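# Sort bottles onto wall ledges by cap colour

## Task

Place every bottle upright on the wall ledge whose coloured label strip is the same colour as that bottle's cap, so that the bottle's entire base rests on the ledge.

## Robot and tools

Robot: two seven-joint arms, left_arm and right_arm, each ending in a two-finger gripper. Equal joint values give mirror-image postures. Objects may occasionally be tugged or nudged by an outside disturbance.

Frame: one scene frame for everything. Origin is on the plane z = 0, under the midpoint between the two arm bases, which sit 0.70 m above it. +x is forward (the direction both arms face), +z is up, and left_arm is on the +y side; image left/right does not follow arm names. Reported hand positions and orientations can be a few centimetres off, more at long reach.

Gripper: the fingers point along the gripper's +z axis and close along its y axis. end_effector_position is the spot between the pads when closed, under 1 cm behind the fingertips. Closing pushes the fingertips roughly 17 mm further along +z, mostly while the pads are still more than 70 mm apart.

Row layout (used by execute_actions and move): 16 plain numbers, always both arms: left x, y, z, qw, qx, qy, qz, opening, then right x, y, z, qw, qx, qy, qz, opening. x, y, z are an absolute target position in metres for end_effector_position; the quaternion is an absolute target orientation, w first; both in the scene frame. Opening runs from -1 (closed) to +1 (fully open, 0.145 m); it is a command, so 0 means half-shut, not 'unchanged'. Going from open to closed takes at least about 0.5 s. To hold an orientation, resend the same quaternion each row rather than copying the drifting reported one. To park an arm, resend its last reported full pose and desired opening every call; commanding the measured pose also relieves a press.

execute_actions(actions, cameras): actions is a list of actions; each action is up to 15 rows, each row lasting one 1/30 s step, and the last row repeats to fill 15 steps (0.5 s). An empty list just returns state and images. Any action whose target lies more than 0.6 m from the gripper's current position along any of that gripper's own axes is refused for both arms; if the first action fails this against the latest reported state, or anything is malformed, the whole call is refused. Per step the controller clips commands to within 90 mm and 16 degrees of the measured pose, so a long target may not be reached; afterwards the arm heads to the 'Hand target' line, so send the remainder next call. Results also list end_effector_position at some steps.

move(target, speed, blend, opening_speed, blocking, cameras): target is one 16-number row or a list of up to 15 rows, absolute poses, no 0.6 m limit. Each gripper travels a straight line from its Hand target, turning the short way; all paths finish together, take at least 0.5 s, and are cut at 10 s. speed: m/s, 0.002 to 0.5, default 0.25 (rotation up to twice that in rad/s), one value or one per target. blend: metres of corner rounding per target, default 0 (stop at each). opening_speed: rate of the commanded opening per second on the -1..1 scale, at least 0.2. First-target openings are sent at the start; later targets' openings are applied only after all arms stop there. blocking=false returns after about 0.5 s while the move continues; a new move replaces it. Moves do not avoid obstacles or the other arm; grippers lag, stray and may overshoot speed, worst with a nearly straight arm. Faster contact hits harder; targets past contact press harder. Result adds a 'move:' line: ending (done, off_target, moving, held, fault), and limits (paced = pose clipped, held = steps withheld). An unnamed arm is done (within 3 mm and 2 degrees). Neither done nor off_target tells you about contact.

wait(seconds 0-10, cameras): lets time pass holding commands; ends early if a running move finishes. stop(cameras): brakes a running move; needs braking room. zoom_image(camera 'cam_high' or 'cam_low', region [x0, y0, x1, y1] pixels, at most 504x504): closer look at the latest image. read_manual(section='licences'): licence texts only. finished_scene(scene 1 or 2): ends the scene irreversibly; scene 1 is practice and can be skipped.

Cameras: cam_high and cam_low, each 896x504, calibrated (may be slightly shifted per scene).

Gripping: grip_measured is the measured opening on the same -1..1 scale; to hold, keep commanding well below it (lower squeezes harder, about 10 N per pad, objects up to about 11 cm). Fast closes can squeeze harder.

Results also give joint positions, velocities ('within noise' when idle), and torques (joints 3 and 4 wrap at ±28 N m). Large gripper rotations can swing the elbow. The clearance check may hold commands bringing the arms too close, but not gripper-to-gripper contact.

Avoid: dropping bottles or releasing them while moving, slamming, hard pushes, knocking anything off the work area (ends the scene), arm-to-arm collisions, and overheating motors by holding loads, staying stretched or pushing at unreachable poses; MOTOR HOT warns at 85 °C and a fault stop comes at 100 °C. Declare done only when bottles stand stably on matching ledges without the robot's help.

Each tool is called after ">>>" as name([rows], argument=value, ...), one row to a line, values as JSON.

## Session

>>> execute_actions(actions=[])

Scene clock: 0.00 s.
left_arm: end_effector_position=(+0.2239, +0.1828, +0.6144) grip_measured=+1.00 end_effector_quat_wxyz=(-0.319, +0.395, -0.515, +0.691) | right_arm: end_effector_position=(+0.4009, -0.1655, +0.3728) grip_measured=+1.00 end_effector_quat_wxyz=(+0.260, +0.265, +0.837, +0.401)
Joint positions: left_arm=[-1.106 0.942 0.535 2.339 -0.48 -0.199 -0.367 0.145] | right_arm=[0.583 0.619 -0.841 0.925 -1.182 -0.496 -0.047 0.145]
Joint velocities: within noise
Joint torques (N m): no reading
Motor temperatures (°C): left_arm=[20 20 22 21 21 23 21] | right_arm=[20 22 22 19 20 19 21]
Hand target: left_arm +0.2239, +0.1828, +0.6144; -0.319, +0.395, -0.515, +0.691 | right_arm +0.4009, -0.1655, +0.3728; +0.260, +0.265, +0.837, +0.401
Tool commands: left_gripper/opening=+1.0 right_gripper/opening=+1.0

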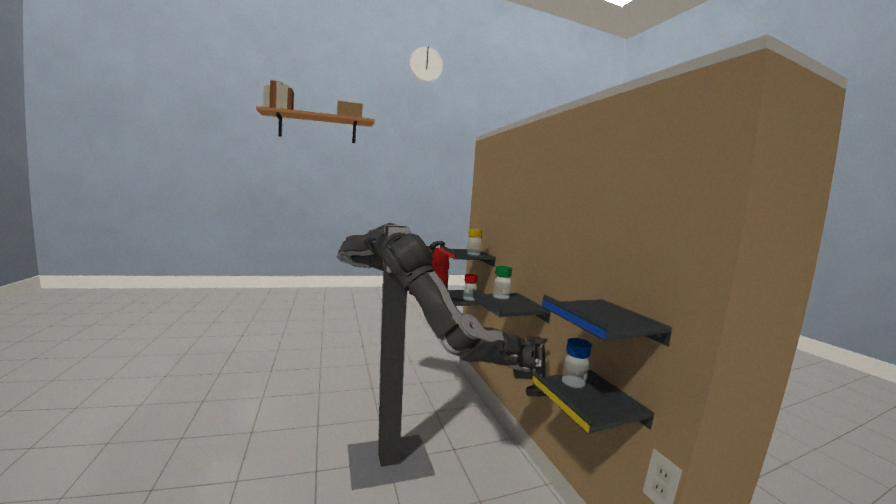

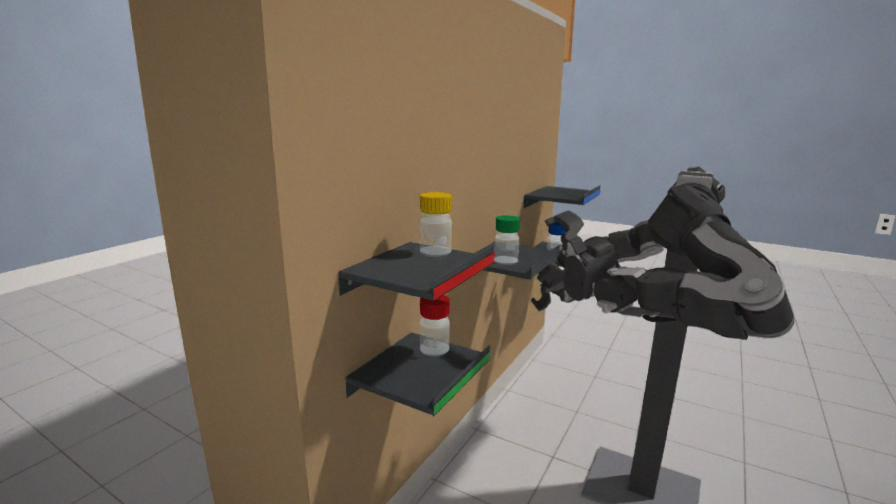

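>>> zoom_image(camera="cam_low", region=[320, 160, 620, 420])

>>> zoom_image(camera="cam_high", region=[430, 210, 690, 440])

Scaled by 1.680 from the camera's 896x504 image, which has a finer 1280x720 frame.

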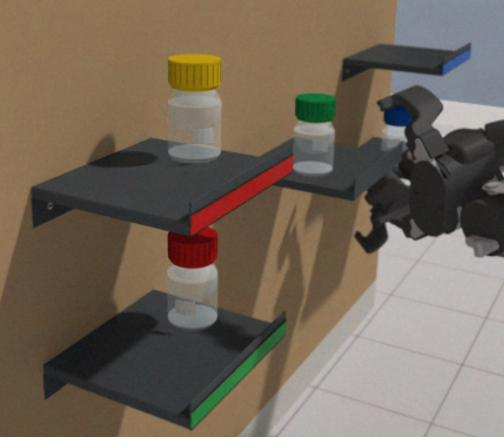

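Scaled by 1.938 from the camera's 896x504 image, which has a finer 1280x720 frame.

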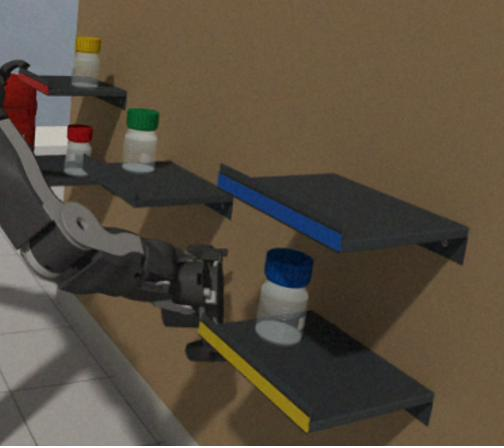

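>>> move([
  [0.2239,0.1828,0.6144,-0.319,0.395,-0.515,0.691,1,0.26,-0.2,0.40,0.26,0.265,0.837,0.401,1],
  [0.2239,0.1828,0.6144,-0.319,0.395,-0.515,0.691,1,0.23,-0.351,0.48,0,0.7661,0,0.6428,1],
], blend=0.03)

Scene clock: 103.87 s.
left_arm: end_effector_position=(+0.2239, +0.1828, +0.6144) grip_measured=+1.00 end_effector_quat_wxyz=(-0.319, +0.395, -0.515, +0.691) | right_arm: end_effector_position=(+0.2291, -0.3518, +0.4794) grip_measured=+1.00 end_effector_quat_wxyz=(+0.002, +0.766, -0.002, +0.643)
Joint positions: left_arm=[-1.106 0.942 0.535 2.339 -0.48 -0.199 -0.367 0.145] | right_arm=[-1.306 1.279 0.349 1.737 1.239 -0.75 -0.089 0.145]
Joint velocities: within noise
Joint torques (N m): left_arm=[0.15 2.33 1.84 3.59 0.22 -0.15 -0.37] | right_arm=[0.33 2.36 3.9 1.51 0.16 -0.32 0.18]
Motor temperatures (°C): left_arm=[20 21 23 22 21 23 21] | right_arm=[23 23 23 20 20 19 21]
Hand target: left_arm +0.2239, +0.1829, +0.6144; -0.319, +0.395, -0.515, +0.691 | right_arm +0.2301, -0.3510, +0.4801; +0.000, +0.766, +0.000, +0.643
Off the commanded pose: left_arm 0.000 m, 0 deg | right_arm 0.001 m, 0 deg.
move: done

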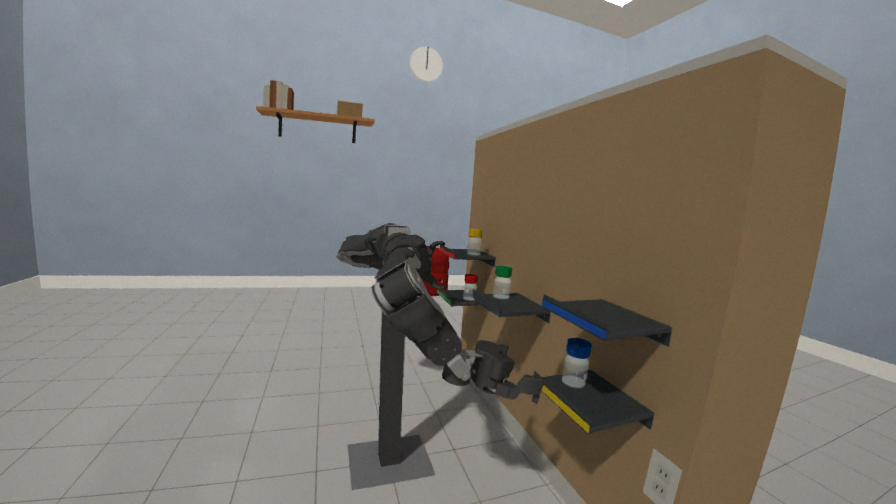

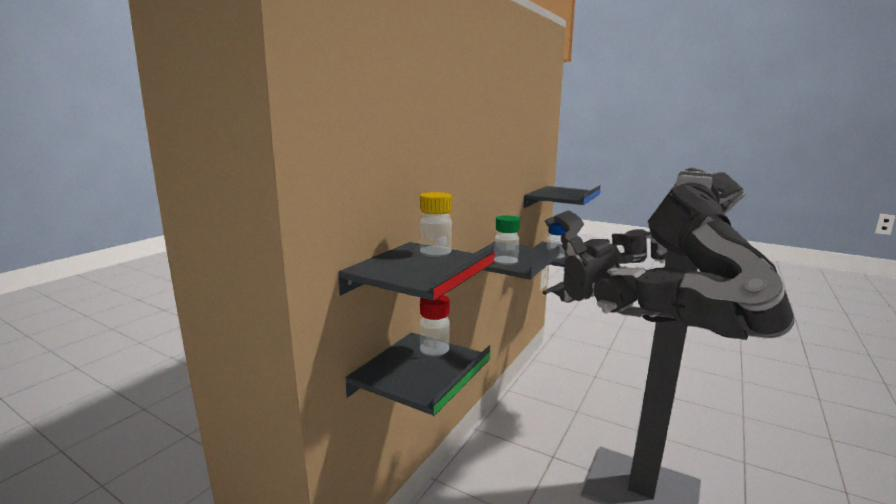

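>>> zoom_image(camera="cam_high", region=[450, 290, 670, 440])

>>> zoom_image(camera="cam_low", region=[500, 160, 680, 320])

Scaled by 2.291 from the camera's 896x504 image, which has a finer 1280x720 frame.

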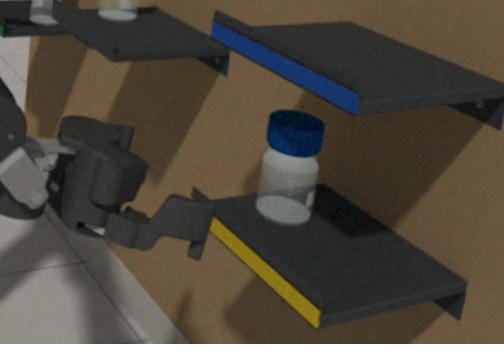

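Scaled by 2.800 from the camera's 896x504 image, which has a finer 1280x720 frame.

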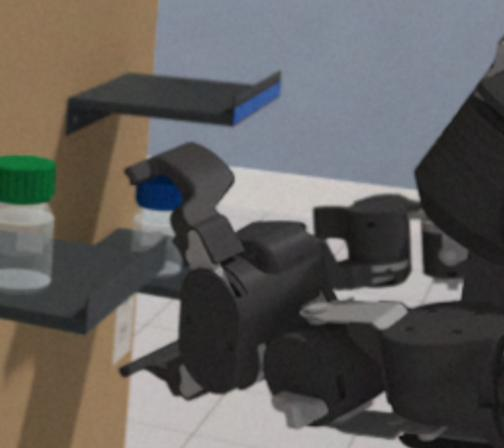

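>>> move(target=[0.2239,0.1828,0.6144,-0.319,0.395,-0.515,0.691,1,0.35,-0.351,0.487,0,0.7661,0,0.6428,1], speed=0.15, cameras=["cam_high"])

>>> zoom_image(camera="cam_high", region=[450, 290, 670, 440])

Scene clock: 131.63 s.
left_arm: end_effector_position=(+0.2239, +0.1828, +0.6144) grip_measured=+1.00 end_effector_quat_wxyz=(-0.319, +0.395, -0.515, +0.691) | right_arm: end_effector_position=(+0.3493, -0.3511, +0.4881) grip_measured=+1.00 end_effector_quat_wxyz=(+0.077, +0.808, +0.084, +0.578)
Joint positions: left_arm=[-1.106 0.942 0.535 2.339 -0.48 -0.199 -0.367 0.145] | right_arm=[-1.31 1.901 0.369 1.522 1.559 -0.573 -0.266 0.145]
Joint velocities: within noise
Joint torques (N m): left_arm=[0.15 2.31 1.83 3.58 0.22 -0.14 -0.36] | right_arm=[3.94 1.62 3.84 -0.4 0.1 -0.27 0.06]
Motor temperatures (°C): left_arm=[20 21 23 22 21 23 22] | right_arm=[21 23 24 19 20 19 21]
Hand target: left_arm +0.2239, +0.1829, +0.6144; -0.319, +0.395, -0.515, +0.691 | right_arm +0.3494, -0.3509, +0.4877; +0.076, +0.809, +0.084, +0.577
Off the commanded pose: left_arm 0.000 m, 0 deg | right_arm 0.001 m, 16 deg.
joint sent to its limit (right arm) — joint 1 (shoulder pitch), lower limit; joint 5 (forearm roll), upper limit. The joint targets are off in orientation, not in position.
move: off_target (right_arm)
Images, in order (width x height): cam_high 896x504.

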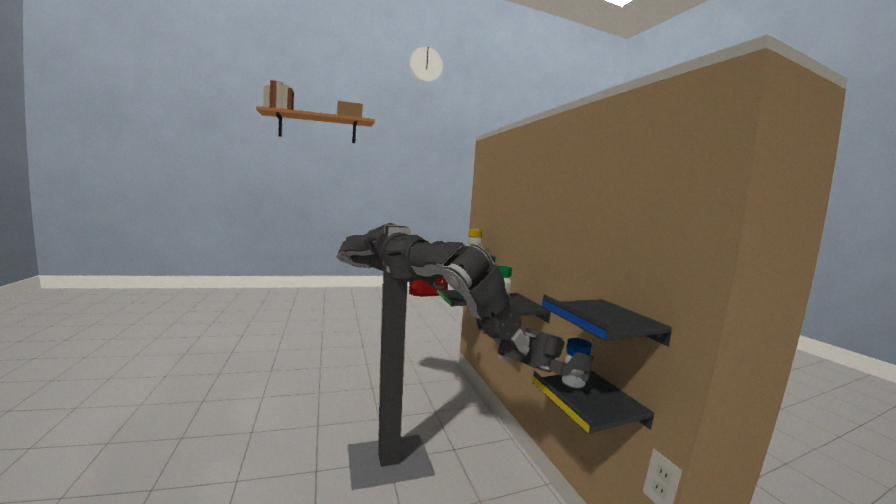

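Scaled by 2.291 from the camera's 896x504 image, which has a finer 1280x720 frame.

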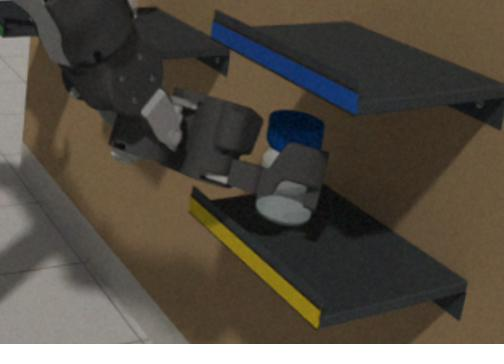

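>>> move([
  [0.2239,0.1828,0.6144,-0.319,0.395,-0.515,0.691,1,0.22,-0.34,0.487,0,0.7661,0,0.6428,1],
  [0.2239,0.1828,0.6144,-0.319,0.395,-0.515,0.691,1,0.2,-0.3,0.35,0,0.8660,0,0.5,1],
  [0.2239,0.1828,0.6144,-0.319,0.395,-0.515,0.691,1,0.2,-0.21,0.18,0,0.9848,0,0.1736,1],
], blend=0.03, speed=0.2, cameras=["cam_high"])

Scene clock: 168.33 s.
left_arm: end_effector_position=(+0.2239, +0.1828, +0.6144) grip_measured=+1.00 end_effector_quat_wxyz=(-0.319, +0.395, -0.515, +0.691) | right_arm: end_effector_position=(+0.2017, -0.2101, +0.1808) grip_measured=+1.00 end_effector_quat_wxyz=(+0.001, +0.984, -0.002, +0.177)
Joint positions: left_arm=[-1.106 0.942 0.535 2.339 -0.48 -0.199 -0.367 0.145] | right_arm=[0.09 0.469 -0.813 0.865 0.96 0.29 -0.214 0.145]
Joint velocities: within noise
Joint torques (N m): left_arm=[0.15 2.33 1.83 3.58 0.22 -0.15 -0.37] | right_arm=[2.62 3.02 0.43 1.98 0.04 0.01 0.2]
Motor temperatures (°C): left_arm=[20 21 24 22 21 23 22] | right_arm=[22 23 24 19 20 19 21]
Hand target: left_arm +0.2239, +0.1829, +0.6144; -0.319, +0.395, -0.515, +0.691 | right_arm +0.1999, -0.2100, +0.1799; +0.000, +0.985, +0.000, +0.173
Off the commanded pose: left_arm 0.000 m, 0 deg | right_arm 0.002 m, 0 deg.
move: done
Images, in order (width x height): cam_high 896x504.

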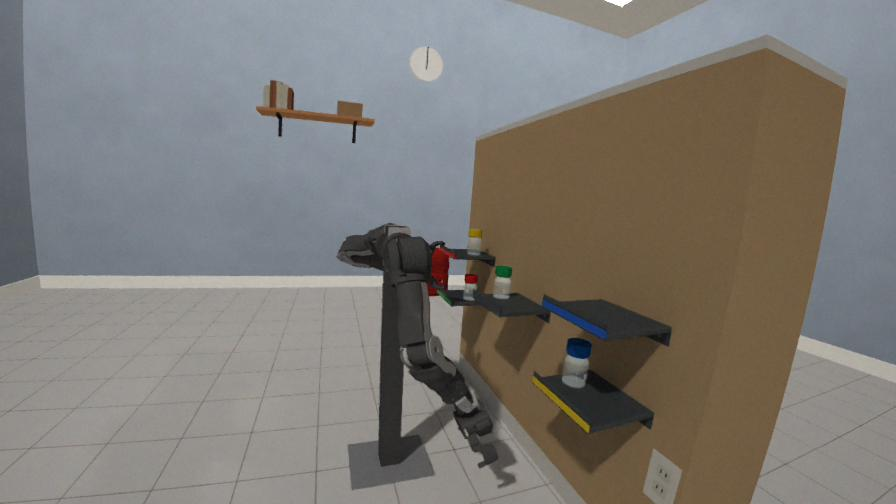

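>>> move([
  [0.2239,0.1828,0.6144,-0.319,0.395,-0.515,0.691,1,0.26,-0.28,0.3,0,0.9063,0,0.4226,1],
  [0.2239,0.1828,0.6144,-0.319,0.395,-0.515,0.691,1,0.27,-0.351,0.487,0,0.7661,0,0.6428,1],
], blend=0.03, speed=0.2, cameras=["cam_high"])

Scene clock: 179.70 s.
left_arm: end_effector_position=(+0.2239, +0.1828, +0.6144) grip_measured=+1.00 end_effector_quat_wxyz=(-0.319, +0.395, -0.515, +0.691) | right_arm: end_effector_position=(+0.2704, -0.3517, +0.4871) grip_measured=+1.00 end_effector_quat_wxyz=(+0.002, +0.766, +0.000, +0.642)
Joint positions: left_arm=[-1.106 0.942 0.535 2.339 -0.48 -0.199 -0.367 0.145] | right_arm=[-0.963 1.315 0.174 1.689 1.268 -0.588 -0.09 0.145]
Joint velocities: within noise
Joint torques (N m): left_arm=[0.15 2.33 1.83 3.59 0.22 -0.15 -0.37] | right_arm=[1.31 3.81 3.47 1.35 0.13 -0.49 0.18]
Motor temperatures (°C): left_arm=[20 21 24 22 21 23 22] | right_arm=[22 23 23 19 20 19 21]
Hand target: left_arm +0.2239, +0.1829, +0.6144; -0.319, +0.395, -0.515, +0.691 | right_arm +0.2700, -0.3511, +0.4870; +0.000, +0.766, +0.000, +0.643
Off the commanded pose: left_arm 0.000 m, 0 deg | right_arm 0.001 m, 0 deg.
move: done
Images, in order (width x height): cam_high 896x504.

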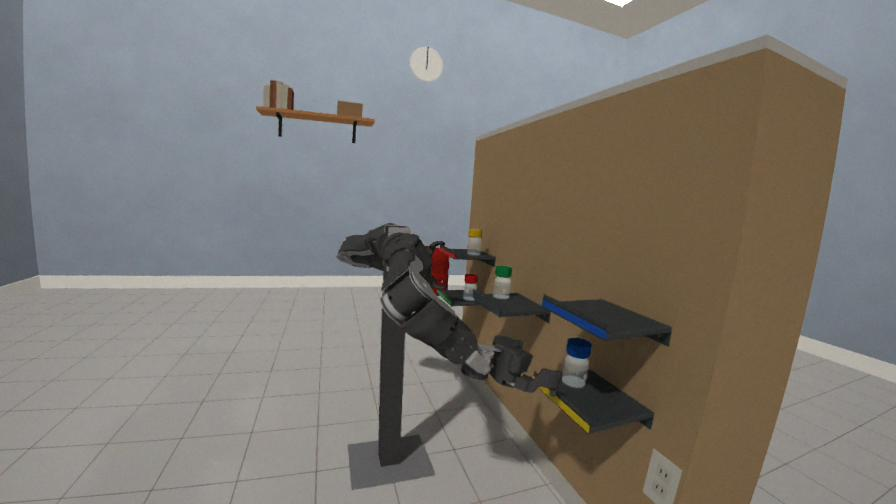

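>>> move([
  [0.2239,0.1828,0.6144,-0.319,0.395,-0.515,0.691,1,0.22,-0.25,0.32,0,0.9063,0,0.4226,1],
  [0.2239,0.1828,0.6144,-0.319,0.395,-0.515,0.691,1,0.201,-0.1225,0.148,0,0.9848,0,0.1736,1],
  [0.2239,0.1828,0.6144,-0.319,0.395,-0.515,0.691,1,0.201,-0.1225,0.148,-0.0734,0.8925,-0.4162,0.1573,1],
  [0.2239,0.1828,0.6144,-0.319,0.395,-0.515,0.691,1,0.201,-0.1225,0.148,-0.133,0.633,-0.7544,0.1116,1],
], speed=[0.25,0.2,0.4,0.4], blend=0.02, cameras=["cam_high"])

Scene clock: 249.13 s.
left_arm: end_effector_position=(+0.2239, +0.1828, +0.6144) grip_measured=+1.00 end_effector_quat_wxyz=(-0.319, +0.395, -0.515, +0.691) | right_arm: end_effector_position=(+0.2001, -0.1221, +0.1477) grip_measured=+1.00 end_effector_quat_wxyz=(+0.132, -0.636, +0.753, -0.109)
Joint positions: left_arm=[-1.106 0.942 0.535 2.339 -0.48 -0.199 -0.367 0.145] | right_arm=[0.116 -0.132 0.251 0.485 1.453 -0.038 -0.237 0.145]
Joint velocities: within noise
Joint torques (N m): left_arm=[0.12 2.33 1.83 3.58 0.22 -0.14 -0.37] | right_arm=[2.99 -1.04 -0.06 2.35 0.14 -0.02 0.37]
Motor temperatures (°C): left_arm=[20 21 24 22 21 23 22] | right_arm=[21 23 23 19 20 20 21]
Hand target: left_arm +0.2239, +0.1829, +0.6144; -0.319, +0.395, -0.515, +0.691 | right_arm +0.2011, -0.1225, +0.1480; +0.133, -0.633, +0.754, -0.112
Off the commanded pose: left_arm 0.000 m, 0 deg | right_arm 0.001 m, 0 deg.
move: done
Images, in order (width x height): cam_high 896x504.

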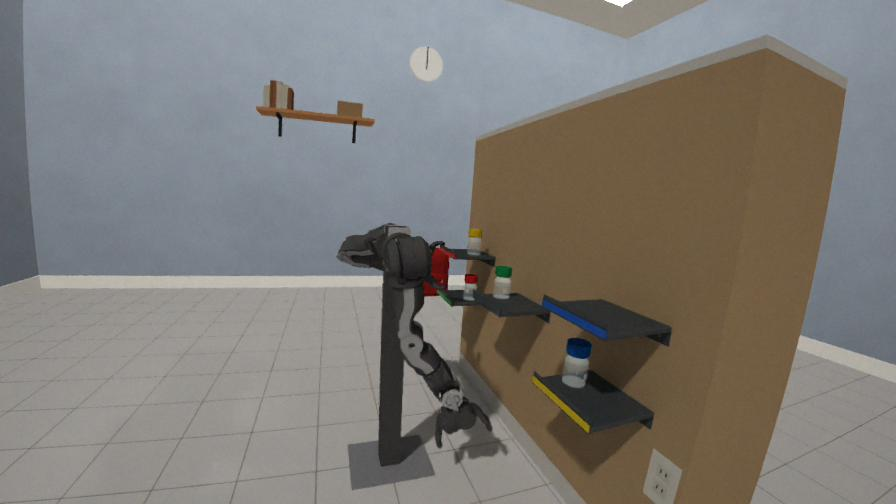

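>>> move([
  [0.2239,0.1828,0.6144,-0.319,0.395,-0.515,0.691,1,0.201,-0.1225,0.148,-0.1677,0.2549,-0.9512,0.0449,1],
  [0.2239,0.1828,0.6144,-0.319,0.395,-0.515,0.691,1,0.201,-0.1225,0.148,-0.133,0.633,-0.7544,0.1116,1],
  [0.2239,0.1828,0.6144,-0.319,0.395,-0.515,0.691,1,0.201,-0.1225,0.148,-0.0734,0.8925,-0.4162,0.1573,1],
  [0.2239,0.1828,0.6144,-0.319,0.395,-0.515,0.691,1,0.201,-0.1225,0.148,0,0.9848,0,0.1736,1],
], speed=0.4, blend=0.01, cameras=[])

Scene clock: 268.47 s.
left_arm: end_effector_position=(+0.2239, +0.1828, +0.6144) grip_measured=+1.00 end_effector_quat_wxyz=(-0.319, +0.395, -0.515, +0.691) | right_arm: end_effector_position=(+0.2011, -0.1229, +0.1480) grip_measured=+1.00 end_effector_quat_wxyz=(+0.001, +0.985, -0.003, +0.175)
Joint positions: left_arm=[-1.106 0.942 0.535 2.339 -0.48 -0.199 -0.367 0.145] | right_arm=[0.201 0.111 -0.879 0.483 0.903 0.154 -0.268 0.145]
Joint velocities: within noise
Joint torques (N m): left_arm=[0.12 2.31 1.83 3.58 0.23 -0.15 -0.37] | right_arm=[3.36 0.25 -0.39 2.25 -0.04 0.01 0.2]
Motor temperatures (°C): left_arm=[20 21 24 22 21 23 22] | right_arm=[21 23 23 19 20 20 21]
Hand target: left_arm +0.2239, +0.1829, +0.6144; -0.319, +0.395, -0.515, +0.691 | right_arm +0.2010, -0.1226, +0.1480; +0.000, +0.985, +0.000, +0.174
Off the commanded pose: left_arm 0.000 m, 0 deg | right_arm 0.000 m, 0 deg.
move: done
No camera images: "cameras" was empty.

>>> move([
  [0.2239,0.1828,0.6144,-0.319,0.395,-0.515,0.691,1,0.201,-0.1225,0.148,-0.0734,0.8925,-0.4162,0.1573,1],
  [0.2239,0.1828,0.6144,-0.319,0.395,-0.515,0.691,1,0.201,-0.1225,0.148,-0.1503,0.4924,-0.8529,0.0868,1],
  [0.2239,0.1828,0.6144,-0.319,0.395,-0.515,0.691,1,0.217,-0.329,0.317,-0.1694,0.5234,-0.6748,0.4914,1],
], speed=0.4, blend=0.01, cameras=["cam_high"])

>>> move([
  [0.2239,0.1828,0.6144,-0.319,0.395,-0.515,0.691,1,0.217,-0.329,0.317,0.0222,0.7341,-0.4365,0.5192,1],
  [0.2239,0.1828,0.6144,-0.319,0.395,-0.515,0.691,1,0.217,-0.329,0.317,0.211,0.843,-0.137,0.475,1],
], speed=0.4, blend=0.01, cameras=["cam_high"])

Scene clock: 319.60 s.
left_arm: end_effector_position=(+0.2239, +0.1828, +0.6144) grip_measured=+1.00 end_effector_quat_wxyz=(-0.319, +0.395, -0.515, +0.691) | right_arm: end_effector_position=(+0.2166, -0.3297, +0.3163) grip_measured=+1.00 end_effector_quat_wxyz=(+0.167, -0.524, +0.676, -0.491)
Joint positions: left_arm=[-1.106 0.942 0.535 2.339 -0.48 -0.199 -0.367 0.145] | right_arm=[-0.353 0.051 0.41 1.391 1.497 -0.096 -0.033 0.145]
Joint velocities: within noise
Joint torques (N m): left_arm=[0.12 2.33 1.83 3.58 0.23 -0.15 -0.37] | right_arm=[0.54 1.96 0.64 4.26 0.06 -0.02 0.61]
Motor temperatures (°C): left_arm=[20 21 24 22 21 23 22] | right_arm=[22 22 22 20 20 19 21]
Hand target: left_arm +0.2239, +0.1829, +0.6144; -0.319, +0.395, -0.515, +0.691 | right_arm +0.2170, -0.3290, +0.3170; +0.169, -0.524, +0.675, -0.492
Off the commanded pose: left_arm 0.000 m, 0 deg | right_arm 0.001 m, 0 deg.
move: done
Images, in order (width x height): cam_high 896x504.

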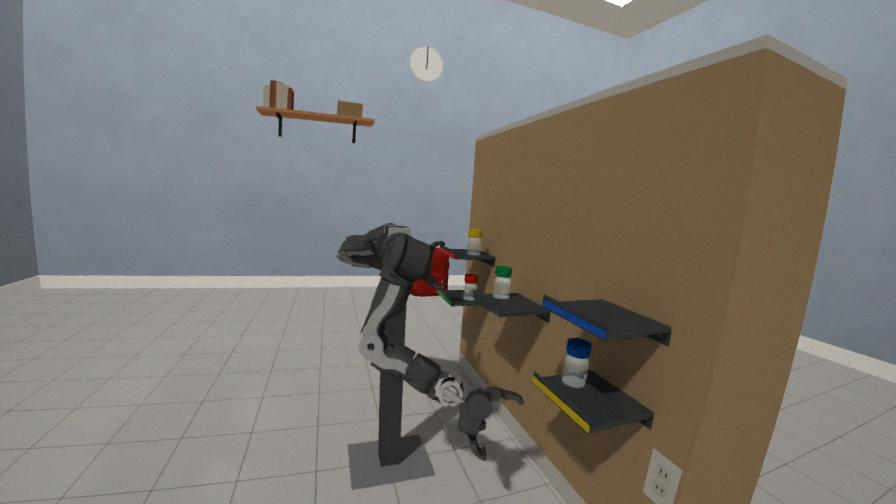

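Scene clock: 322.00 s.
left_arm: end_effector_position=(+0.2239, +0.1828, +0.6144) grip_measured=+1.00 end_effector_quat_wxyz=(-0.319, +0.395, -0.515, +0.691) | right_arm: end_effector_position=(+0.2169, -0.3296, +0.3170) grip_measured=+1.00 end_effector_quat_wxyz=(+0.210, +0.843, -0.137, +0.476)
Joint positions: left_arm=[-1.106 0.942 0.535 2.339 -0.48 -0.199 -0.367 0.145] | right_arm=[-0.417 0.48 -0.117 1.396 0.522 -0.092 -0.525 0.145]
Joint velocities: within noise
Joint torques (N m): left_arm=[0.12 2.33 1.83 3.58 0.22 -0.15 -0.37] | right_arm=[0.91 3.18 1.37 3.63 -0.2 -0.2 -0.2]
Motor temperatures (°C): left_arm=[20 21 24 22 21 23 22] | right_arm=[21 23 22 20 20 19 21]
Hand target: left_arm +0.2239, +0.1829, +0.6144; -0.319, +0.395, -0.515, +0.691 | right_arm +0.2170, -0.3290, +0.3170; +0.211, +0.843, -0.137, +0.475
Off the commanded pose: left_arm 0.000 m, 0 deg | right_arm 0.001 m, 0 deg.
move: done
Images, in order (width x height): cam_high 896x504.

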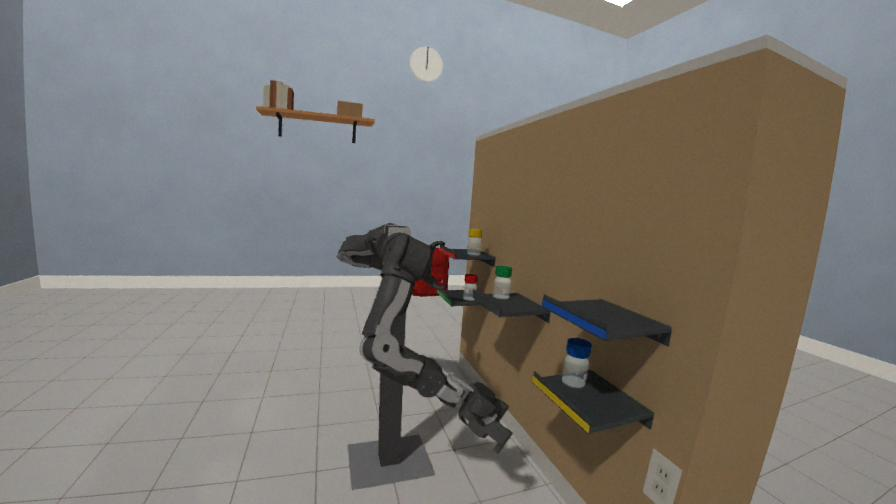

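>>> move([
  [0.2239,0.1828,0.6144,-0.319,0.395,-0.515,0.691,1,0.23,-0.30,0.41,0.1116,0.7545,-0.133,0.633,1],
  [0.2239,0.1828,0.6144,-0.319,0.395,-0.515,0.691,1,0.285,-0.306,0.488,0.1116,0.7545,-0.133,0.633,1],
], speed=0.2, blend=0.02, cameras=["cam_high"])

>>> zoom_image(camera="cam_high", region=[450, 290, 670, 440])

Scene clock: 336.60 s.
left_arm: end_effector_position=(+0.2239, +0.1828, +0.6144) grip_measured=+1.00 end_effector_quat_wxyz=(-0.319, +0.395, -0.515, +0.691) | right_arm: end_effector_position=(+0.2855, -0.3051, +0.4896) grip_measured=+1.00 end_effector_quat_wxyz=(+0.110, +0.753, -0.130, +0.636)
Joint positions: left_arm=[-1.106 0.942 0.535 2.339 -0.48 -0.199 -0.367 0.145] | right_arm=[-0.464 0.69 0.056 1.951 0.728 0.015 -0.537 0.145]
Joint velocities: within noise
Joint torques (N m): left_arm=[0.12 2.33 1.83 3.59 0.22 -0.15 -0.37] | right_arm=[1.7 3.42 2.56 3.06 -0.11 -0.23 -0.11]
Motor temperatures (°C): left_arm=[20 21 24 22 21 23 22] | right_arm=[21 23 22 20 20 20 21]
Hand target: left_arm +0.2239, +0.1829, +0.6144; -0.319, +0.395, -0.515, +0.691 | right_arm +0.2850, -0.3060, +0.4880; +0.112, +0.755, -0.133, +0.633
Off the commanded pose: left_arm 0.000 m, 0 deg | right_arm 0.002 m, 1 deg.
move: done
Images, in order (width x height): cam_high 896x504.

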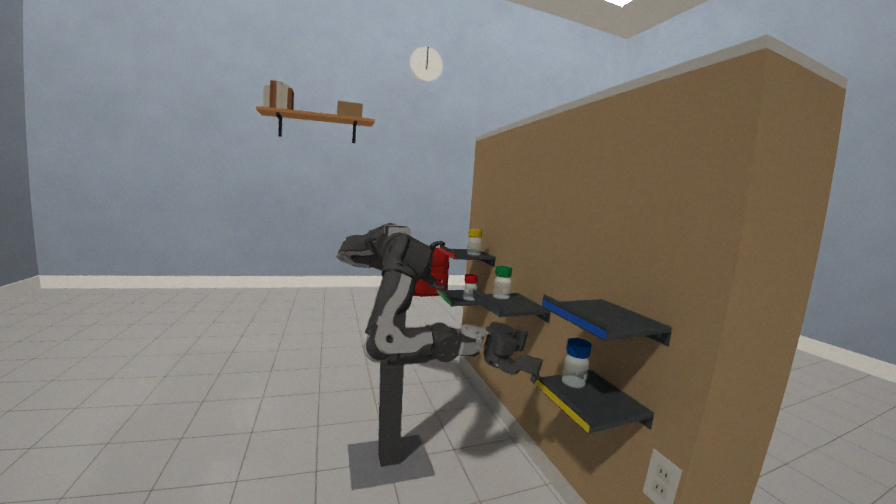

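Scaled by 2.291 from the camera's 896x504 image, which has a finer 1280x720 frame.

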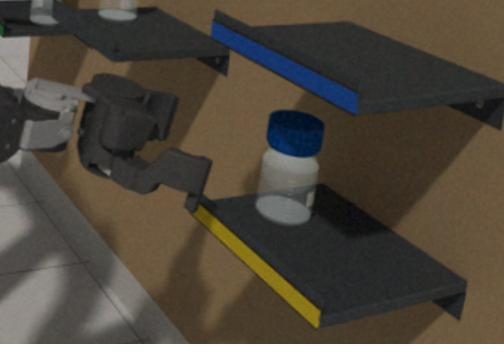

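>>> move(target=[0.2239,0.1828,0.6144,-0.319,0.395,-0.515,0.691,1,0.395,-0.346,0.488,0.1116,0.7545,-0.133,0.633,1], speed=0.12, cameras=["cam_high","cam_low"])

>>> zoom_image(camera="cam_high", region=[500, 310, 620, 410])

>>> zoom_image(camera="cam_low", region=[480, 160, 660, 320])

Scene clock: 344.77 s.
left_arm: end_effector_position=(+0.2239, +0.1828, +0.6144) grip_measured=+1.00 end_effector_quat_wxyz=(-0.319, +0.395, -0.515, +0.691) | right_arm: end_effector_position=(+0.3950, -0.3482, +0.4906) grip_measured=+1.00 end_effector_quat_wxyz=(+0.114, +0.752, -0.136, +0.635)
Joint positions: left_arm=[-1.106 0.942 0.535 2.339 -0.48 -0.199 -0.367 0.145] | right_arm=[0.172 0.701 -0.163 1.405 0.778 0.098 -0.374 0.145]
Joint velocities: within noise
Joint torques (N m): left_arm=[0.12 2.33 1.83 3.56 0.22 -0.15 -0.37] | right_arm=[4.15 4.63 2.02 3.12 -0.13 -0.43 0.19]
Motor temperatures (°C): left_arm=[20 21 24 22 21 23 22] | right_arm=[21 23 22 20 20 20 21]
Hand target: left_arm +0.2239, +0.1829, +0.6144; -0.319, +0.395, -0.515, +0.691 | right_arm +0.3950, -0.3461, +0.4880; +0.112, +0.754, -0.133, +0.633
Off the commanded pose: left_arm 0.000 m, 0 deg | right_arm 0.003 m, 1 deg.
move: done

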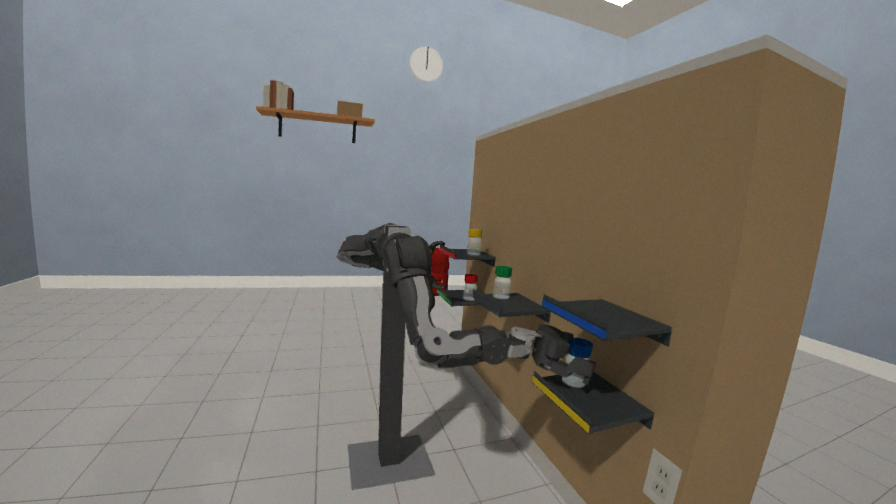

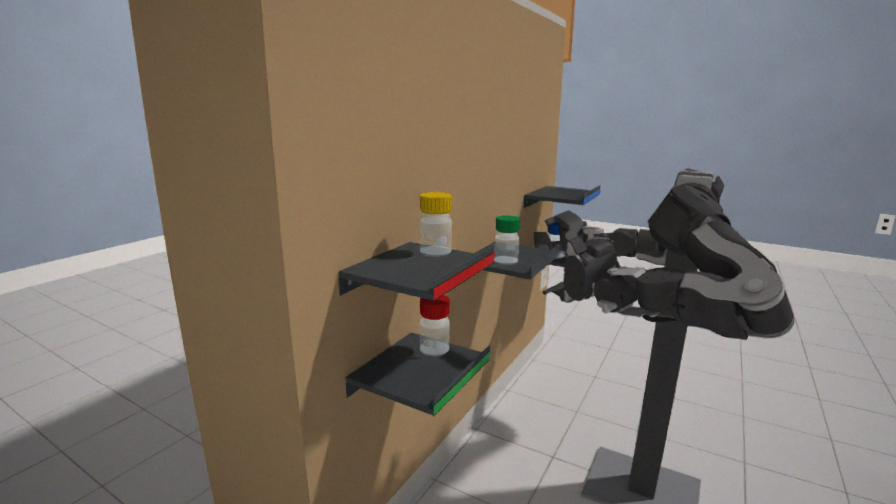

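Scaled by 4.200 from the camera's 896x504 image, which has a finer 1280x720 frame.

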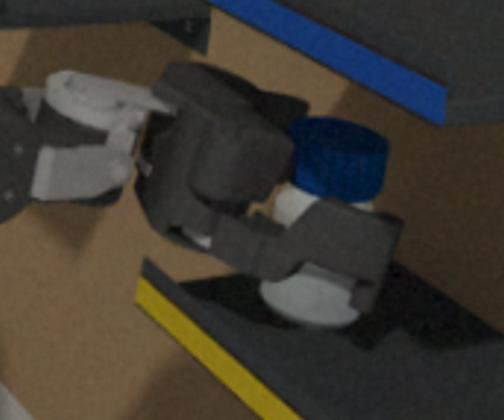

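Scaled by 2.800 from the camera's 896x504 image, which has a finer 1280x720 frame.

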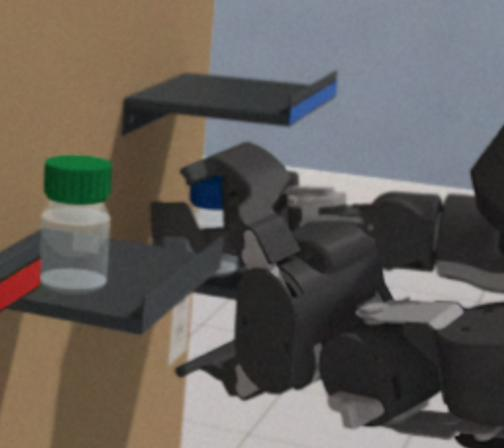

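>>> move([
  [0.2239,0.1828,0.6144,-0.319,0.395,-0.515,0.691,1,0.405,-0.35,0.487,0.1116,0.7545,-0.133,0.633,1],
  [0.2239,0.1828,0.6144,-0.319,0.395,-0.515,0.691,1,0.405,-0.35,0.487,0.1116,0.7545,-0.133,0.633,-0.5],
], speed=0.1, opening_speed=0.8, cameras=["cam_high"])

>>> zoom_image(camera="cam_high", region=[500, 310, 620, 410])

Scene clock: 355.87 s.
left_arm: end_effector_position=(+0.2239, +0.1828, +0.6144) grip_measured=+1.00 end_effector_quat_wxyz=(-0.319, +0.395, -0.515, +0.691) | right_arm: end_effector_position=(+0.4044, -0.3520, +0.4882) grip_measured=-0.50 end_effector_quat_wxyz=(+0.114, +0.754, -0.135, +0.633)
Joint positions: left_arm=[-1.106 0.942 0.535 2.339 -0.48 -0.199 -0.367 0.145] | right_arm=[0.228 0.69 -0.184 1.336 0.769 0.095 -0.345 0.038]
Joint velocities: within noise
Joint torques (N m): left_arm=[0.15 2.33 1.83 3.58 0.23 -0.14 -0.36] | right_arm=[4.95 4.42 2.14 3.04 -0.1 -0.51 0.17]
Motor temperatures (°C): left_arm=[20 21 24 22 21 23 22] | right_arm=[22 23 23 20 20 20 21]
Hand target: left_arm +0.2239, +0.1829, +0.6144; -0.319, +0.395, -0.515, +0.691 | right_arm +0.4050, -0.3500, +0.4870; +0.112, +0.755, -0.133, +0.633
Off the commanded pose: left_arm 0.000 m, 0 deg | right_arm 0.002 m, 0 deg.
move: done
Images, in order (width x height): cam_high 896x504.

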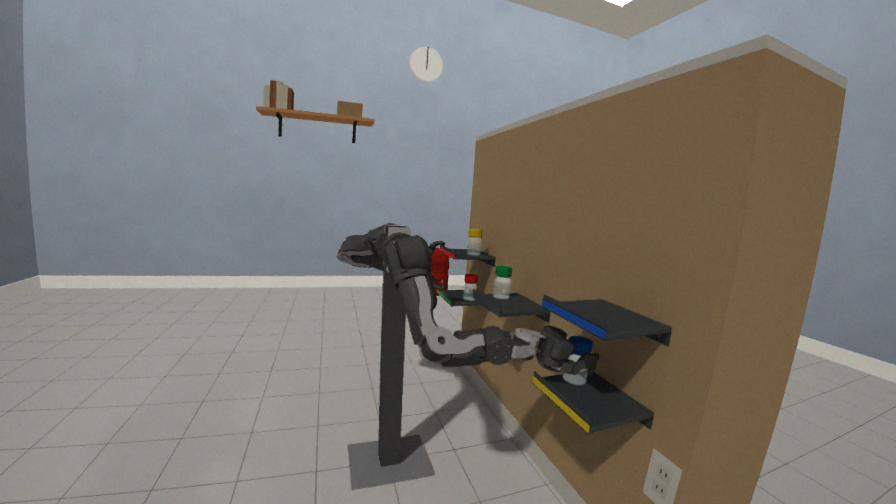

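Scaled by 4.200 from the camera's 896x504 image, which has a finer 1280x720 frame.

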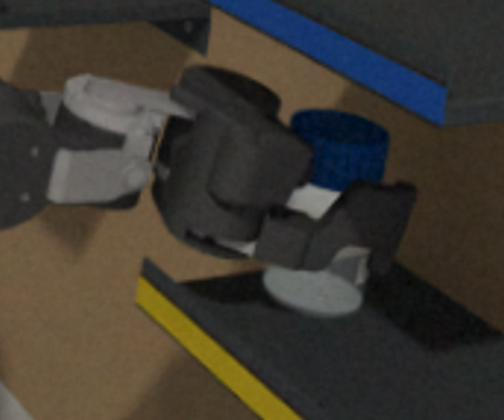

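>>> move(target=[0.2239,0.1828,0.6144,-0.319,0.395,-0.515,0.691,1,0.405,-0.35,0.487,0.1116,0.7545,-0.133,0.633,-1], speed=0.1, opening_speed=0.6, cameras=["cam_high"])

>>> zoom_image(camera="cam_high", region=[500, 310, 620, 410])

Scene clock: 366.03 s.
left_arm: end_effector_position=(+0.2239, +0.1828, +0.6144) grip_measured=+1.00 end_effector_quat_wxyz=(-0.319, +0.395, -0.515, +0.691) | right_arm: end_effector_position=(+0.4044, -0.3520, +0.4882) grip_measured=-0.52 end_effector_quat_wxyz=(+0.114, +0.754, -0.135, +0.633)
Joint positions: left_arm=[-1.106 0.942 0.535 2.339 -0.48 -0.199 -0.367 0.145] | right_arm=[0.228 0.69 -0.184 1.336 0.769 0.095 -0.345 0.036]
Joint velocities: within noise
Joint torques (N m): left_arm=[0.12 2.31 1.83 3.58 0.22 -0.15 -0.37] | right_arm=[4.92 4.47 2.13 3.02 -0.12 -0.5 0.14]
Motor temperatures (°C): left_arm=[20 21 24 22 21 23 22] | right_arm=[22 23 23 20 20 20 21]
Hand target: left_arm +0.2239, +0.1829, +0.6144; -0.319, +0.395, -0.515, +0.691 | right_arm +0.4050, -0.3500, +0.4870; +0.112, +0.754, -0.133, +0.633
Off the commanded pose: left_arm 0.000 m, 0 deg | right_arm 0.002 m, 0 deg.
move: done
Images, in order (width x height): cam_high 896x504.

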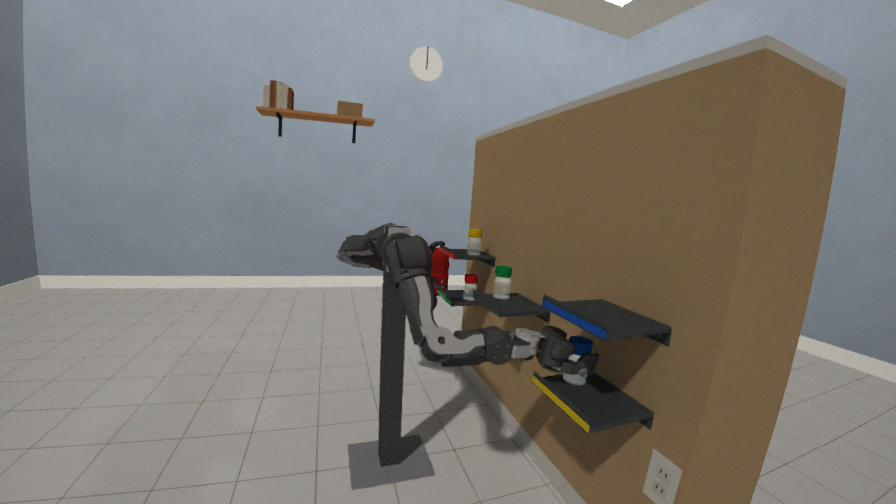

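Scaled by 4.200 from the camera's 896x504 image, which has a finer 1280x720 frame.

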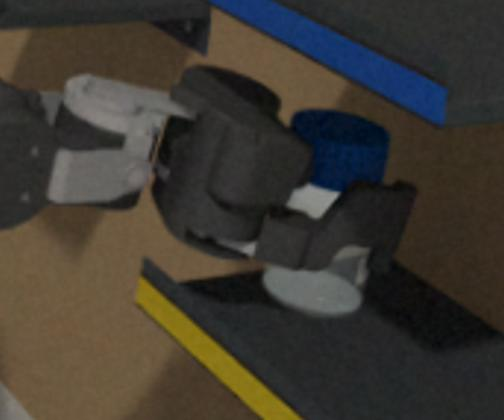

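>>> move([
  [0.2239,0.1828,0.6144,-0.319,0.395,-0.515,0.691,1,0.403,-0.35,0.52,0.1116,0.7545,-0.133,0.633,-1],
  [0.2239,0.1828,0.6144,-0.319,0.395,-0.515,0.691,1,0.25,-0.33,0.53,0.1116,0.7545,-0.133,0.633,-1],
  [0.2239,0.1828,0.6144,-0.319,0.395,-0.515,0.691,1,0.25,-0.33,0.73,0.1116,0.7545,-0.133,0.633,-1],
], speed=0.15, blend=[0.005,0.02,0], cameras=["cam_high"])

Scene clock: 387.53 s.
left_arm: end_effector_position=(+0.2239, +0.1828, +0.6144) grip_measured=+1.00 end_effector_quat_wxyz=(-0.319, +0.395, -0.515, +0.691) | right_arm: end_effector_position=(+0.2505, -0.3301, +0.7284) grip_measured=-0.53 end_effector_quat_wxyz=(+0.127, +0.713, -0.101, +0.683)
Joint positions: left_arm=[-1.106 0.942 0.535 2.339 -0.48 -0.199 -0.367 0.145] | right_arm=[-0.467 1 1.092 2.382 1.559 0.785 -0.7 0.036]
Joint velocities: within noise
Joint torques (N m): left_arm=[0.15 2.31 1.83 3.58 0.22 -0.15 -0.37] | right_arm=[1.07 5.08 3.84 0.42 -0.16 -0.26 0.14]
Motor temperatures (°C): left_arm=[20 21 24 22 21 23 22] | right_arm=[22 23 23 20 20 20 21]
Hand target: left_arm +0.2239, +0.1829, +0.6144; -0.319, +0.395, -0.515, +0.691 | right_arm +0.2501, -0.3301, +0.7296; +0.126, +0.712, -0.100, +0.684
Off the commanded pose: left_arm 0.000 m, 0 deg | right_arm 0.002 m, 8 deg.
joint sent to its limit (right arm) — joint 5 (forearm roll), upper limit; joint 6 (wrist pitch), upper limit. The joint targets are off in orientation, not in position.
move: off_target (right_arm)
Images, in order (width x height): cam_high 896x504.

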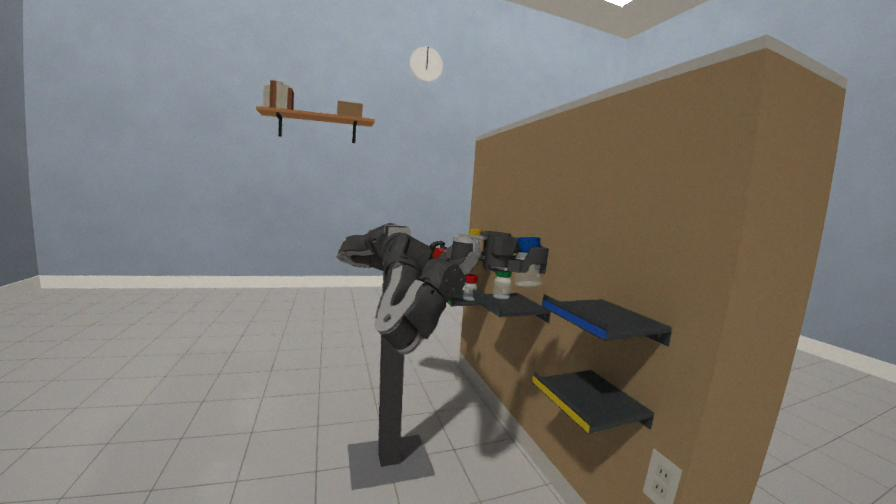

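>>> move([
  [0.2239,0.1828,0.6144,-0.319,0.395,-0.515,0.691,1,0.39,-0.395,0.73,0.1116,0.7545,-0.133,0.633,-1],
  [0.2239,0.1828,0.6144,-0.319,0.395,-0.515,0.691,1,0.39,-0.395,0.70,0.1116,0.7545,-0.133,0.633,-1],
], speed=0.12, cameras=["cam_high","cam_low"])

>>> zoom_image(camera="cam_high", region=[530, 230, 690, 350])

>>> zoom_image(camera="cam_low", region=[500, 130, 660, 250])

Scene clock: 398.27 s.
left_arm: end_effector_position=(+0.2239, +0.1828, +0.6144) grip_measured=+1.00 end_effector_quat_wxyz=(-0.319, +0.395, -0.515, +0.691) | right_arm: end_effector_position=(+0.3903, -0.3944, +0.6941) grip_measured=-0.54 end_effector_quat_wxyz=(+0.112, +0.761, -0.133, +0.625)
Joint positions: left_arm=[-1.106 0.942 0.535 2.339 -0.48 -0.199 -0.367 0.145] | right_arm=[0.653 1.246 -0.267 1.592 1.4 0.578 -0.51 0.035]
Joint velocities: within noise
Joint torques (N m): left_arm=[0.15 2.33 1.83 3.59 0.22 -0.15 -0.36] | right_arm=[5.37 6.55 5.45 1.78 -0.27 -0.72 0.22]
Motor temperatures (°C): left_arm=[20 21 24 22 21 23 22] | right_arm=[22 24 23 20 20 20 21]
Hand target: left_arm +0.2239, +0.1829, +0.6144; -0.319, +0.395, -0.515, +0.691 | right_arm +0.3899, -0.3950, +0.7000; +0.111, +0.754, -0.133, +0.633
Off the commanded pose: left_arm 0.000 m, 0 deg | right_arm 0.006 m, 1 deg.
move: off_target (right_arm)

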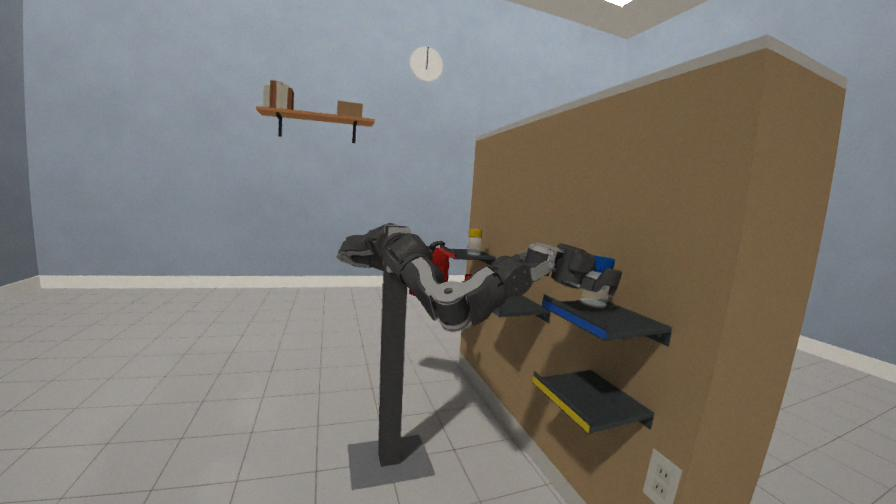

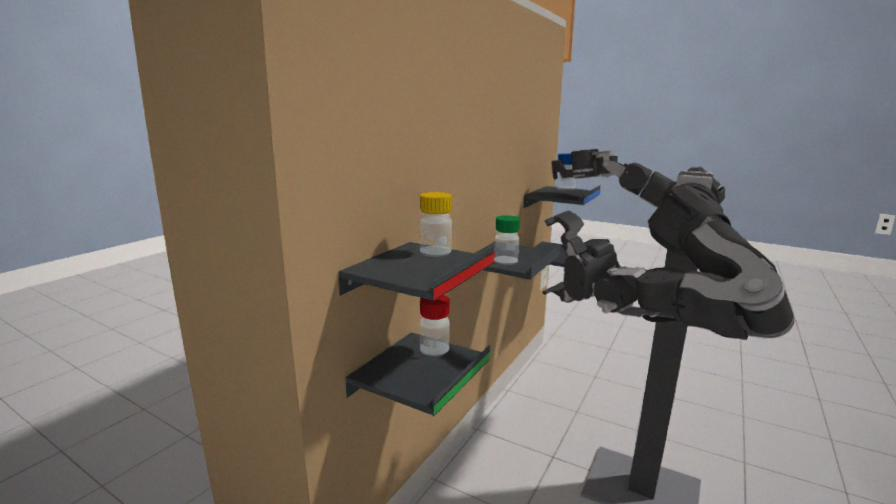

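Scaled by 3.150 from the camera's 896x504 image, which has a finer 1280x720 frame.

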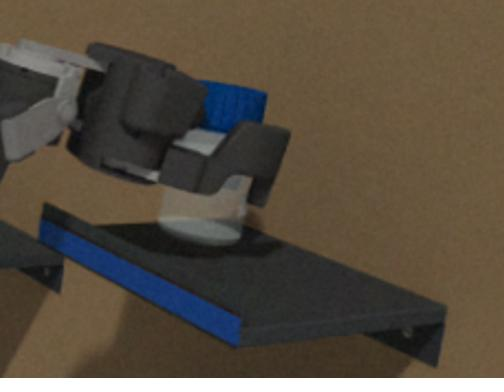

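Scaled by 3.150 from the camera's 896x504 image, which has a finer 1280x720 frame.

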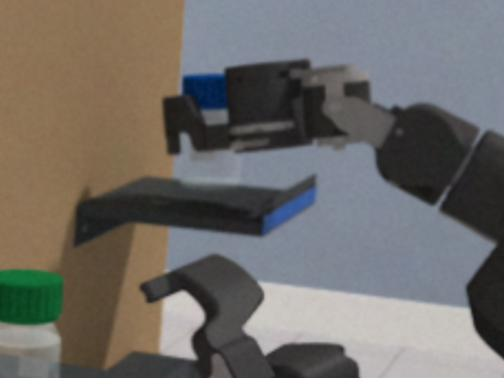

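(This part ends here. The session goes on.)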